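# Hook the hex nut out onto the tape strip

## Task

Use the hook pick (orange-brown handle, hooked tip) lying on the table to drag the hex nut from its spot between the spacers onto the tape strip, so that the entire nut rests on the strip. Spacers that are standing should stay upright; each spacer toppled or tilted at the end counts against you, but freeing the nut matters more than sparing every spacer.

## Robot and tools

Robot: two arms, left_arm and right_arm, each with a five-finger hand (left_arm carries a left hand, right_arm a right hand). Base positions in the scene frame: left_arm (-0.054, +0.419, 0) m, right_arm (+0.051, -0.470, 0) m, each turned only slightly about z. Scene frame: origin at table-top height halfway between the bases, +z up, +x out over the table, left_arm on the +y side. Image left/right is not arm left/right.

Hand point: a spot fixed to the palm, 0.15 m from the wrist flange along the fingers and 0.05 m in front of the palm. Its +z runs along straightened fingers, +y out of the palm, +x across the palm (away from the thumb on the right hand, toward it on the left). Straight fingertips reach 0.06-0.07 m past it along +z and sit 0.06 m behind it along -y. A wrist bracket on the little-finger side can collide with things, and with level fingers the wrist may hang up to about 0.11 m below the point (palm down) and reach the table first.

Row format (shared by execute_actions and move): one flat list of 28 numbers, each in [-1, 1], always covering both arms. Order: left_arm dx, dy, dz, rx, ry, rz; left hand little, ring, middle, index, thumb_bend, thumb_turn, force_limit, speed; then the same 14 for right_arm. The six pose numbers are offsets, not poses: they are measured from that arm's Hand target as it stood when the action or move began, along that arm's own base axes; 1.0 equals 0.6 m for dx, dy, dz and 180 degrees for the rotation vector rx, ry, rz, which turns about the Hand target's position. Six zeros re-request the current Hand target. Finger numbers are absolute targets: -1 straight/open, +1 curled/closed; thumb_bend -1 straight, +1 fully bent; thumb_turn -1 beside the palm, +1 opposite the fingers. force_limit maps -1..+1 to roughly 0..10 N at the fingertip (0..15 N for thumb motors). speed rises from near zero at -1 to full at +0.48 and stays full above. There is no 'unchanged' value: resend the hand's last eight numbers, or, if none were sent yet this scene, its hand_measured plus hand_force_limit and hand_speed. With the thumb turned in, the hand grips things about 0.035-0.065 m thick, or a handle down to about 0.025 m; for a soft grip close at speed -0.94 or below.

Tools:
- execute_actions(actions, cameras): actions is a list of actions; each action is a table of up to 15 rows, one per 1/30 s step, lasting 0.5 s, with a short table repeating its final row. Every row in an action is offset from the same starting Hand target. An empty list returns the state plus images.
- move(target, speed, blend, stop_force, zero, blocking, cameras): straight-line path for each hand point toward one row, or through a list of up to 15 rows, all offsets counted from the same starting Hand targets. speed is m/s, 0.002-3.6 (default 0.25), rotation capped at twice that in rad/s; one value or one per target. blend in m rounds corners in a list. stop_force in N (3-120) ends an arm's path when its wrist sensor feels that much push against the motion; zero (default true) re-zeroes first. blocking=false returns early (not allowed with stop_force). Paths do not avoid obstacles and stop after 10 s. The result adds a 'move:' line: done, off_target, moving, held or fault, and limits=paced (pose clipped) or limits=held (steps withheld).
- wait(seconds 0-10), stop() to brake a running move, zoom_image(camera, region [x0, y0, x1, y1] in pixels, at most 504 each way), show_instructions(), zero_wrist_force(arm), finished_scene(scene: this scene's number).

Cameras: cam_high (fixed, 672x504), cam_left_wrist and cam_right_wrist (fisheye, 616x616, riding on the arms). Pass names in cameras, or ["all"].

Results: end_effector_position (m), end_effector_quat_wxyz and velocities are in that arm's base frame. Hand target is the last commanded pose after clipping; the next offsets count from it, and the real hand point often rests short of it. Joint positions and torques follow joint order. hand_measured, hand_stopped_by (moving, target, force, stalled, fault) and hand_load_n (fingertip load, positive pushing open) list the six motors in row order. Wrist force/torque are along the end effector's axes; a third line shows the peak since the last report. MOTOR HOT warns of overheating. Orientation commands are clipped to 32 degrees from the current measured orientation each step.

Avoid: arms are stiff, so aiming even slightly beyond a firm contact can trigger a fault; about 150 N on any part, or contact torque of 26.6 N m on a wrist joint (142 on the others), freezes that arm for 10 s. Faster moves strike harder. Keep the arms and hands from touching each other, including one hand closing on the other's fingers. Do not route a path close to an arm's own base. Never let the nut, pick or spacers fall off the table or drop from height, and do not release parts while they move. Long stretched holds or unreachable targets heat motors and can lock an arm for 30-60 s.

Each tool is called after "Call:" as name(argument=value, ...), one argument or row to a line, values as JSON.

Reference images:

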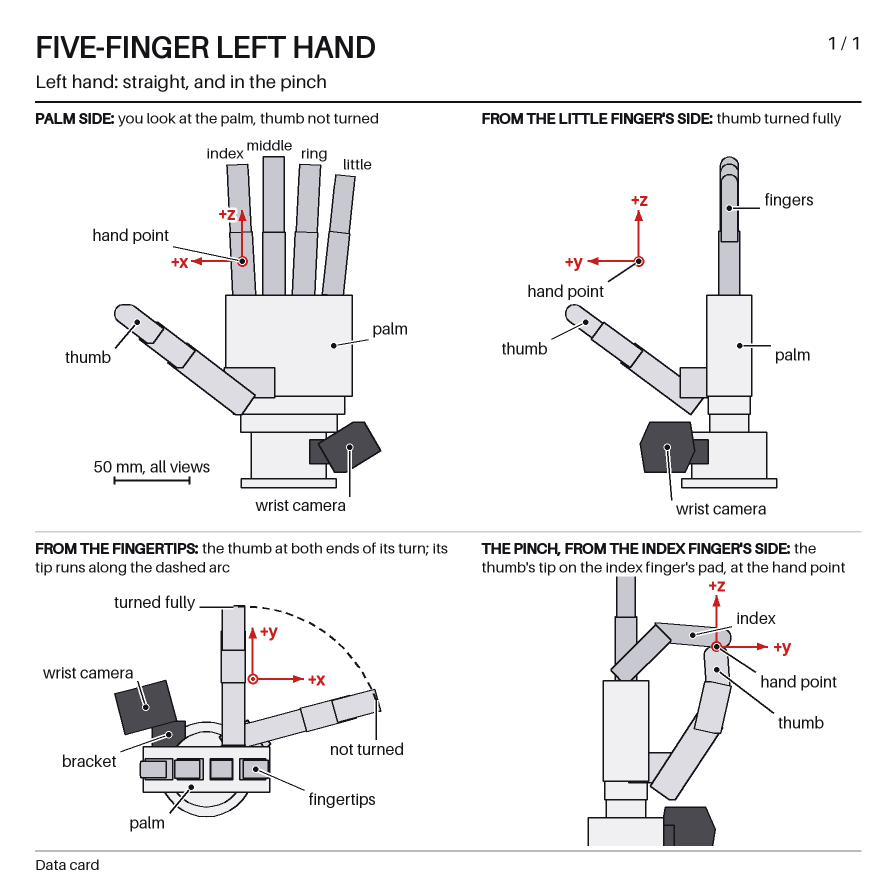

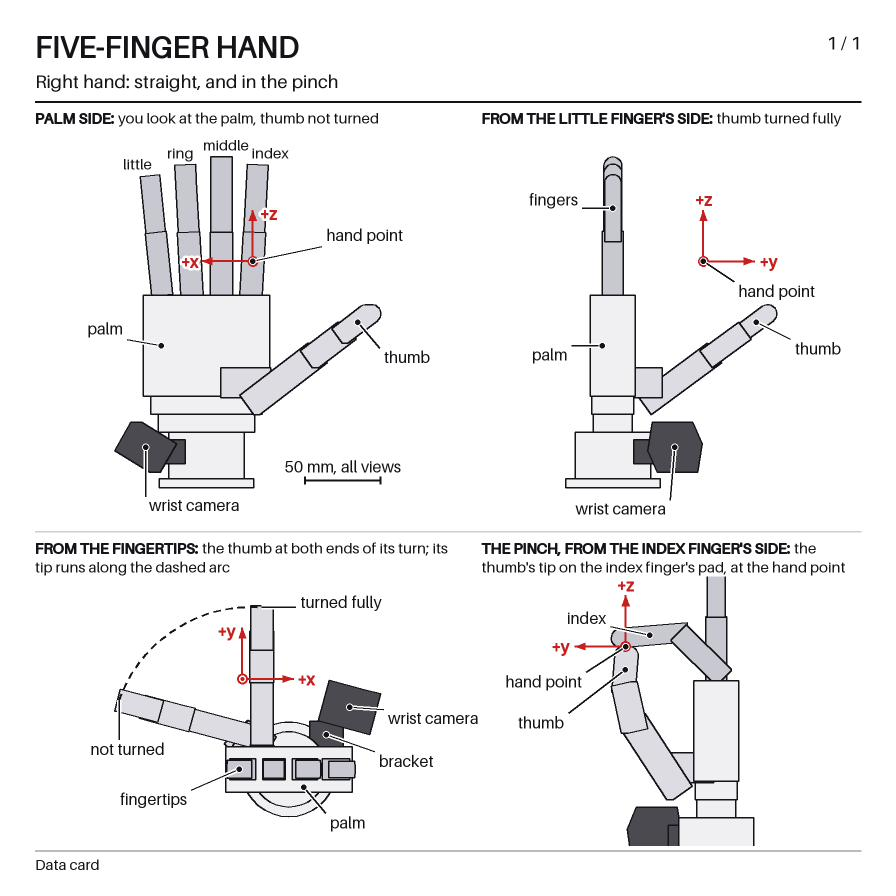

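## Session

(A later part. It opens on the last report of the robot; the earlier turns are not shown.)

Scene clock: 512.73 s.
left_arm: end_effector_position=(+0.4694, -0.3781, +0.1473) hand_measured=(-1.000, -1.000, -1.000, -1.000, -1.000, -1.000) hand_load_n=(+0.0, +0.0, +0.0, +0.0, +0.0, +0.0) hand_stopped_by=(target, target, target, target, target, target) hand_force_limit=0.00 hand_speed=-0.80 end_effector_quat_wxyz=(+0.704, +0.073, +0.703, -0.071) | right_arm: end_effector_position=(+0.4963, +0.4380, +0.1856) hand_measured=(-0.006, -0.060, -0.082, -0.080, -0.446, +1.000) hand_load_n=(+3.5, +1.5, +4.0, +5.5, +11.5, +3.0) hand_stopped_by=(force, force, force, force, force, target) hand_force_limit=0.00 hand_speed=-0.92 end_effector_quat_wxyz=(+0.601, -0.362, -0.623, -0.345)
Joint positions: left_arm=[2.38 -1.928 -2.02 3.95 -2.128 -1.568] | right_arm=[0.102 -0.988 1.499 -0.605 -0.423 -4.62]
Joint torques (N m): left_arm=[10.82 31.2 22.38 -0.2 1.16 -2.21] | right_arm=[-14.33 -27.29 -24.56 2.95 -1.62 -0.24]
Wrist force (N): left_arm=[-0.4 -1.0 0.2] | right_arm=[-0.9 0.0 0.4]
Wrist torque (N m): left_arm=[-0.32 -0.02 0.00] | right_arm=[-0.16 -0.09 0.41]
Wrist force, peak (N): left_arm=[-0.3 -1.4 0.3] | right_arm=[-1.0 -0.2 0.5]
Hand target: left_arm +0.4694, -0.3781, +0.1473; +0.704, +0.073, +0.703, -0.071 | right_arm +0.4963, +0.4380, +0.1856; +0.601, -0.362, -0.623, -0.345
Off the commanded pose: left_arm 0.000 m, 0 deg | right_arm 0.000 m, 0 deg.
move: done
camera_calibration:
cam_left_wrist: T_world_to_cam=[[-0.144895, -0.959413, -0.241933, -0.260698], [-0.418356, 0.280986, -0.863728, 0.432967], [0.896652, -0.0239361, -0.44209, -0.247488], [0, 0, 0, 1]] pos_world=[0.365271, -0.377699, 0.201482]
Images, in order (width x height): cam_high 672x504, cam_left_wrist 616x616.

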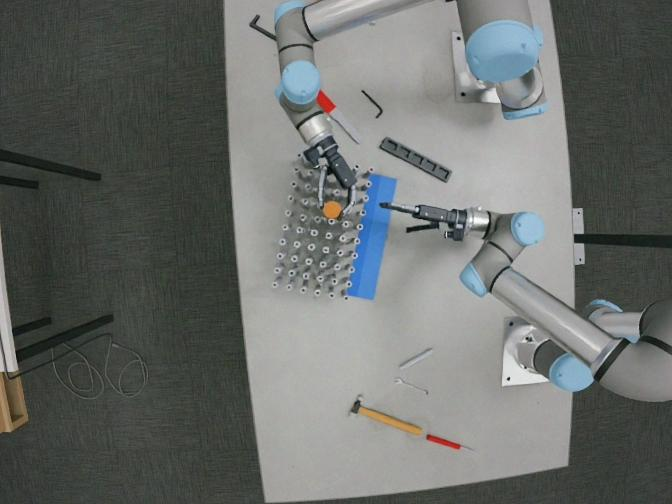

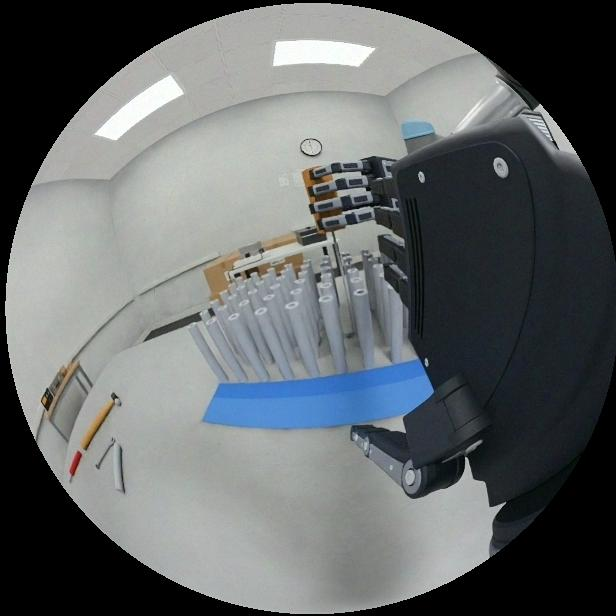

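Call:
move(
  target=[
    [-0.167,0.033,0.05,0,0,0,-1,-1,-1,-1,-1,-1,0,-0.8,0,0,0,0,0,0,0.45,0.45,0.45,0.4,0.3,1,0.0,-0.92],
    [-0.167,0.033,0.05,0,0,0,-1,-1,-1,-1,-1,-1,0,-0.8,-0.0815,0.0175,0,0,0,0,0.45,0.45,0.45,0.4,0.3,1,0.0,-0.92],
  ],
  speed=[0.2, 0.04],
  cameras=["cam_left_wrist","cam_high"],
)

Call:
zoom_image(
  camera="cam_left_wrist",
  region=[290, 220, 410, 360],
)

Scene clock: 521.47 s.
left_arm: end_effector_position=(+0.3692, -0.3583, +0.1773) hand_measured=(-1.000, -1.000, -1.000, -1.000, -1.000, -1.000) hand_load_n=(+0.0, +0.0, +0.0, +0.0, +0.0, +0.0) hand_stopped_by=(target, target, target, target, target, target) hand_force_limit=0.00 hand_speed=-0.80 end_effector_quat_wxyz=(+0.704, +0.073, +0.703, -0.071) | right_arm: end_effector_position=(+0.4473, +0.4486, +0.1857) hand_measured=(-0.006, -0.060, -0.082, -0.080, -0.446, +1.000) hand_load_n=(+3.0, +1.5, +4.0, +5.5, +11.5, +2.5) hand_stopped_by=(force, force, force, force, force, target) hand_force_limit=0.00 hand_speed=-0.92 end_effector_quat_wxyz=(+0.601, -0.362, -0.623, -0.345)
Joint positions: left_arm=[2.222 -1.754 -2.157 3.913 -2.286 -1.568] | right_arm=[0.131 -1.078 1.646 -0.67 -0.394 -4.613]
Joint torques (N m): left_arm=[-11.86 30.89 8.74 0.92 -1.88 -1.08] | right_arm=[-8.62 -23.95 -23.09 3.07 -1.12 1.76]
Wrist force (N): left_arm=[-0.6 -1.1 0.0] | right_arm=[-0.6 0.4 0.0]
Wrist torque (N m): left_arm=[-0.31 0.00 -0.02] | right_arm=[-0.08 -0.12 0.43]
Wrist force, peak (N): left_arm=[0.3 -1.0 1.9] | right_arm=[-1.2 0.3 0.4]
Hand target: left_arm +0.3692, -0.3583, +0.1773; +0.704, +0.073, +0.703, -0.071 | right_arm +0.4474, +0.4485, +0.1856; +0.601, -0.362, -0.623, -0.345
Off the commanded pose: left_arm 0.000 m, 0 deg | right_arm 0.000 m, 0 deg.
move: done
camera_calibration:
cam_left_wrist: T_world_to_cam=[[-0.144895, -0.959413, -0.241933, -0.248962], [-0.418356, 0.280986, -0.863728, 0.411396], [0.896652, -0.0239361, -0.44209, -0.143907], [0, 0, 0, 1]] pos_world=[0.265071, -0.357899, 0.231482]
Images, in order (width x height): cam_high 672x504, cam_left_wrist 616x616.

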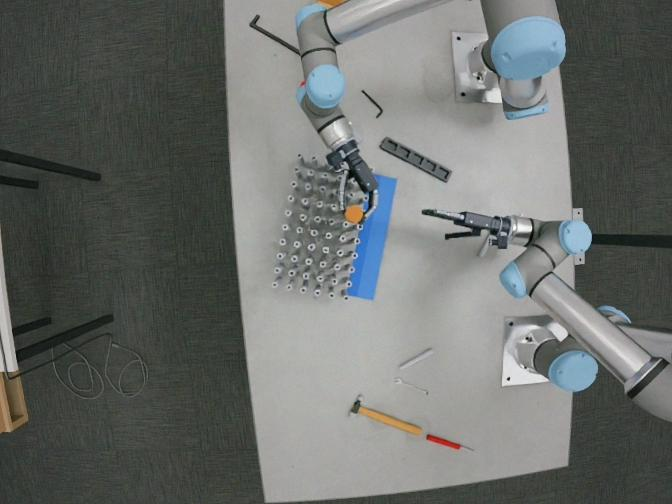

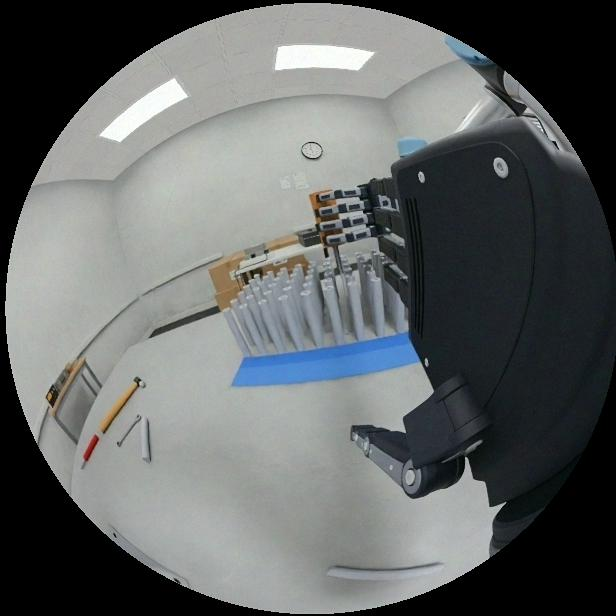

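Scaled by 3.600 from the camera's 616x616 image, which has a finer 880x880 frame.

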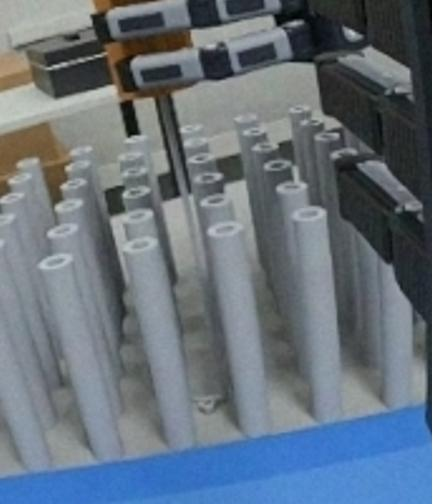

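Call:
move(
  target=[
    [-0.167,0.033,0.07,0,0,0,-1,-1,-1,-1,-1,-1,0,-0.8,0,0,0,0,0,0,0.45,0.45,0.45,0.4,0.3,1,0.0,-0.92],
    [-0.167,0.033,0.07,0,0,0,-1,-1,-1,-1,-1,-1,0,-0.8,-0.114,0.0245,0,0,0,0,0.45,0.45,0.45,0.4,0.3,1,0.0,-0.92],
  ],
  speed=[0.2, 0.04],
  cameras=["cam_left_wrist","cam_high"],
)

Call:
zoom_image(
  camera="cam_left_wrist",
  region=[290, 220, 410, 360],
)

Scene clock: 531.97 s.
left_arm: end_effector_position=(+0.2690, -0.3385, +0.2193) hand_measured=(-1.000, -1.000, -1.000, -1.000, -1.000, -1.000) hand_load_n=(+0.0, +0.0, +0.0, +0.5, +0.0, +0.0) hand_stopped_by=(target, target, target, target, target, target) hand_force_limit=0.00 hand_speed=-0.80 end_effector_quat_wxyz=(+0.704, +0.073, +0.703, -0.071) | right_arm: end_effector_position=(+0.3789, +0.4633, +0.1857) hand_measured=(-0.006, -0.060, -0.082, -0.080, -0.446, +1.000) hand_load_n=(+3.5, +1.5, +4.0, +5.5, +11.5, +3.0) hand_stopped_by=(force, force, force, force, force, target) hand_force_limit=0.00 hand_speed=-0.92 end_effector_quat_wxyz=(+0.601, -0.362, -0.623, -0.345)
Joint positions: left_arm=[1.999 -1.59 -2.203 3.795 -2.509 -1.567] | right_arm=[0.18 -1.196 1.83 -0.749 -0.346 -4.598]
Joint torques (N m): left_arm=[-11.5 25.01 29.07 -0.9 -1.91 -2.41] | right_arm=[-11.21 -20.27 -22.71 2.26 -1.49 1.51]
Wrist force (N): left_arm=[-0.3 -1.0 -0.2] | right_arm=[-0.9 0.4 0.3]
Wrist torque (N m): left_arm=[-0.28 -0.04 -0.04] | right_arm=[-0.10 -0.09 0.42]
Wrist force, peak (N): left_arm=[-0.9 -1.3 -1.6] | right_arm=[-1.1 0.0 0.8]
Hand target: left_arm +0.2690, -0.3385, +0.2193; +0.704, +0.073, +0.703, -0.071 | right_arm +0.3790, +0.4632, +0.1856; +0.601, -0.362, -0.623, -0.345
Off the commanded pose: left_arm 0.000 m, 0 deg | right_arm 0.000 m, 0 deg.
move: done
camera_calibration:
cam_left_wrist: T_world_to_cam=[[-0.144895, -0.959413, -0.241933, -0.234323], [-0.418356, 0.280986, -0.863728, 0.40019], [0.896652, -0.0239361, -0.44209, -0.0350209], [0, 0, 0, 1]] pos_world=[0.164871, -0.338099, 0.273482]
Images, in order (width x height): cam_high 672x504, cam_left_wrist 616x616.

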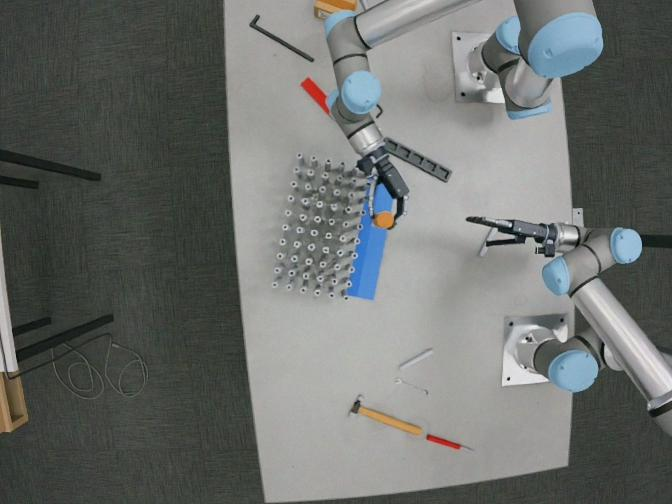

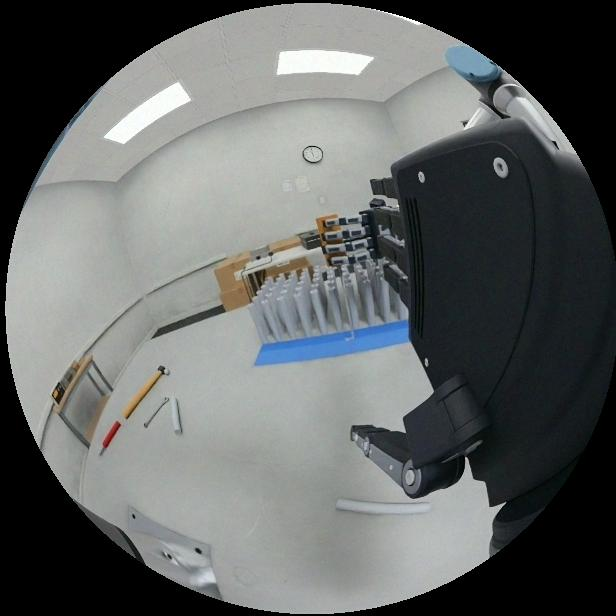

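Scaled by 3.600 from the camera's 616x616 image, which has a finer 880x880 frame.

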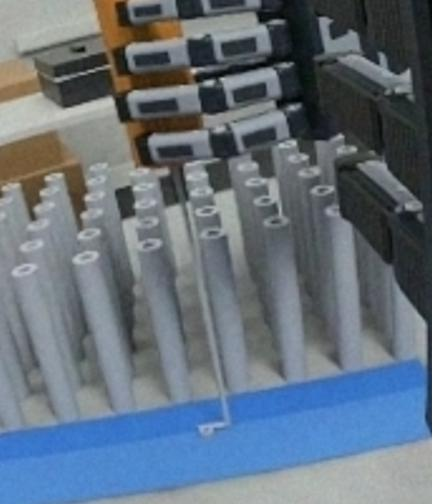

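Call:
move(
  target=[
    [0,0,0,0,0,0,-1,-1,-1,-1,-1,-1,0,-0.8,0.008,-0.0017,0,0,0,0,0.45,0.45,0.45,0.4,0.3,1,0.0,-0.92],
    [0,0,0,0,0,0,-1,-1,-1,-1,-1,-1,0,-0.8,0.008,-0.0017,0.25,0,0,0,0.45,0.45,0.45,0.4,0.3,1,0.0,-0.92],
  ],
  speed=[0.03, 0.1],
  cameras=["cam_left_wrist","cam_high"],
)

Call:
zoom_image(
  camera="cam_left_wrist",
  region=[290, 220, 410, 360],
)

Call:
zoom_image(
  camera="cam_high",
  region=[340, 180, 420, 260],
)

Scene clock: 541.57 s.
left_arm: end_effector_position=(+0.2690, -0.3385, +0.2193) hand_measured=(-1.000, -1.000, -1.000, -1.000, -1.000, -1.000) hand_load_n=(+0.0, +0.0, +0.0, +0.0, +0.0, +0.0) hand_stopped_by=(target, target, target, target, target, target) hand_force_limit=0.00 hand_speed=-0.80 end_effector_quat_wxyz=(+0.704, +0.073, +0.703, -0.071) | right_arm: end_effector_position=(+0.3838, +0.4622, +0.3357) hand_measured=(-0.006, -0.060, -0.082, -0.080, -0.446, +1.000) hand_load_n=(+3.5, +2.0, +4.0, +5.5, +11.5, +3.0) hand_stopped_by=(force, force, force, force, force, target) hand_force_limit=0.00 hand_speed=-0.92 end_effector_quat_wxyz=(+0.601, -0.362, -0.623, -0.345)
Joint positions: left_arm=[1.999 -1.59 -2.203 3.795 -2.509 -1.567] | right_arm=[0.176 -1.341 1.601 -0.373 -0.35 -4.6]
Joint torques (N m): left_arm=[-11.69 25.58 28.51 -0.64 -1.75 -2.37] | right_arm=[4.56 -17.35 -19.86 -0.1 -1.62 0.06]
Wrist force (N): left_arm=[-0.3 -1.1 0.0] | right_arm=[-0.8 0.4 0.1]
Wrist torque (N m): left_arm=[-0.30 -0.04 -0.04] | right_arm=[-0.09 -0.09 0.56]
Wrist force, peak (N): left_arm=[-0.3 -1.2 -0.1] | right_arm=[-2.0 0.1 0.5]
Hand target: left_arm +0.2690, -0.3385, +0.2193; +0.704, +0.073, +0.703, -0.071 | right_arm +0.3838, +0.4621, +0.3356; +0.601, -0.362, -0.623, -0.345
Off the commanded pose: left_arm 0.000 m, 0 deg | right_arm 0.000 m, 0 deg.
move: done
camera_calibration:
cam_left_wrist: T_world_to_cam=[[-0.144895, -0.959413, -0.241933, -0.234323], [-0.418356, 0.280986, -0.863728, 0.40019], [0.896652, -0.0239361, -0.44209, -0.0350209], [0, 0, 0, 1]] pos_world=[0.164871, -0.338099, 0.273482]
Images, in order (width x height): cam_high 672x504, cam_left_wrist 616x616.

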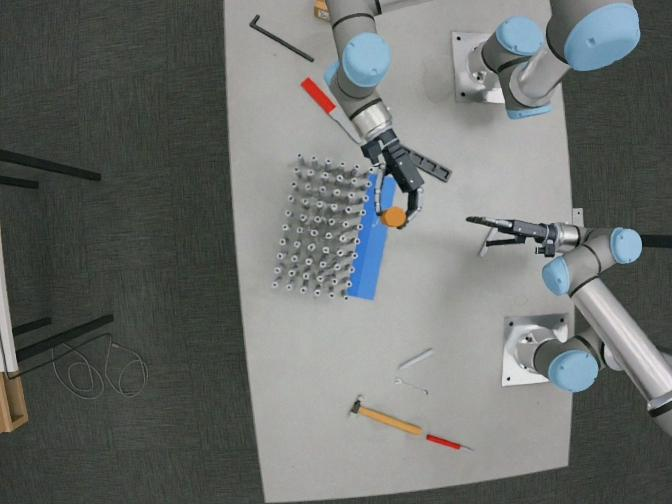

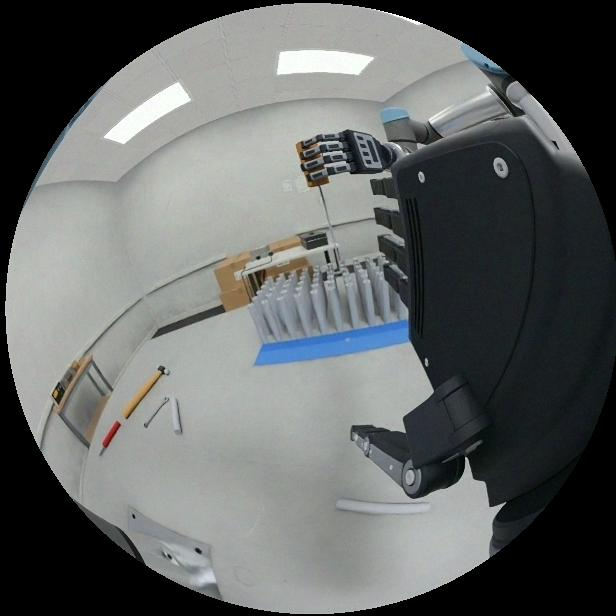

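Scaled by 3.600 from the camera's 616x616 image, which has a finer 880x880 frame.

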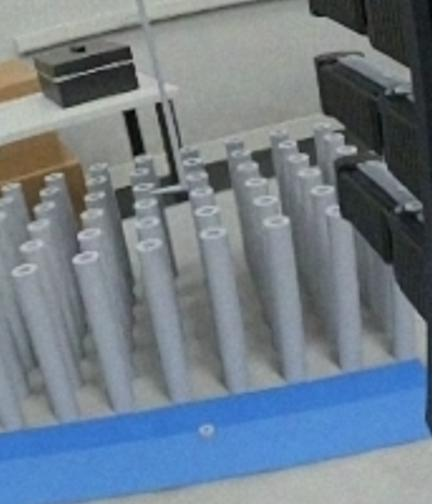

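Scaled by 6.300 from the camera's 672x504 image, which has a finer 960x720 frame.

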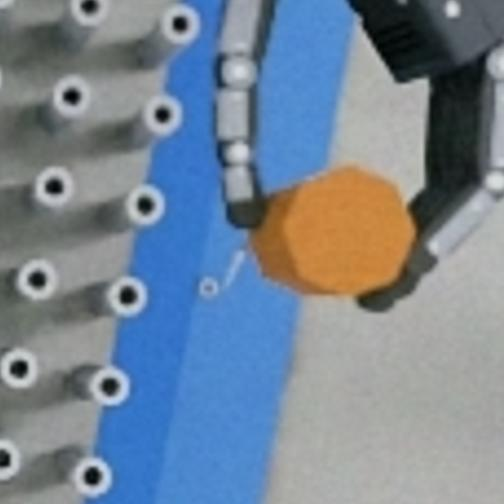

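Call:
finished_scene(
  scene=1,
)

The scene is finished: the task was done.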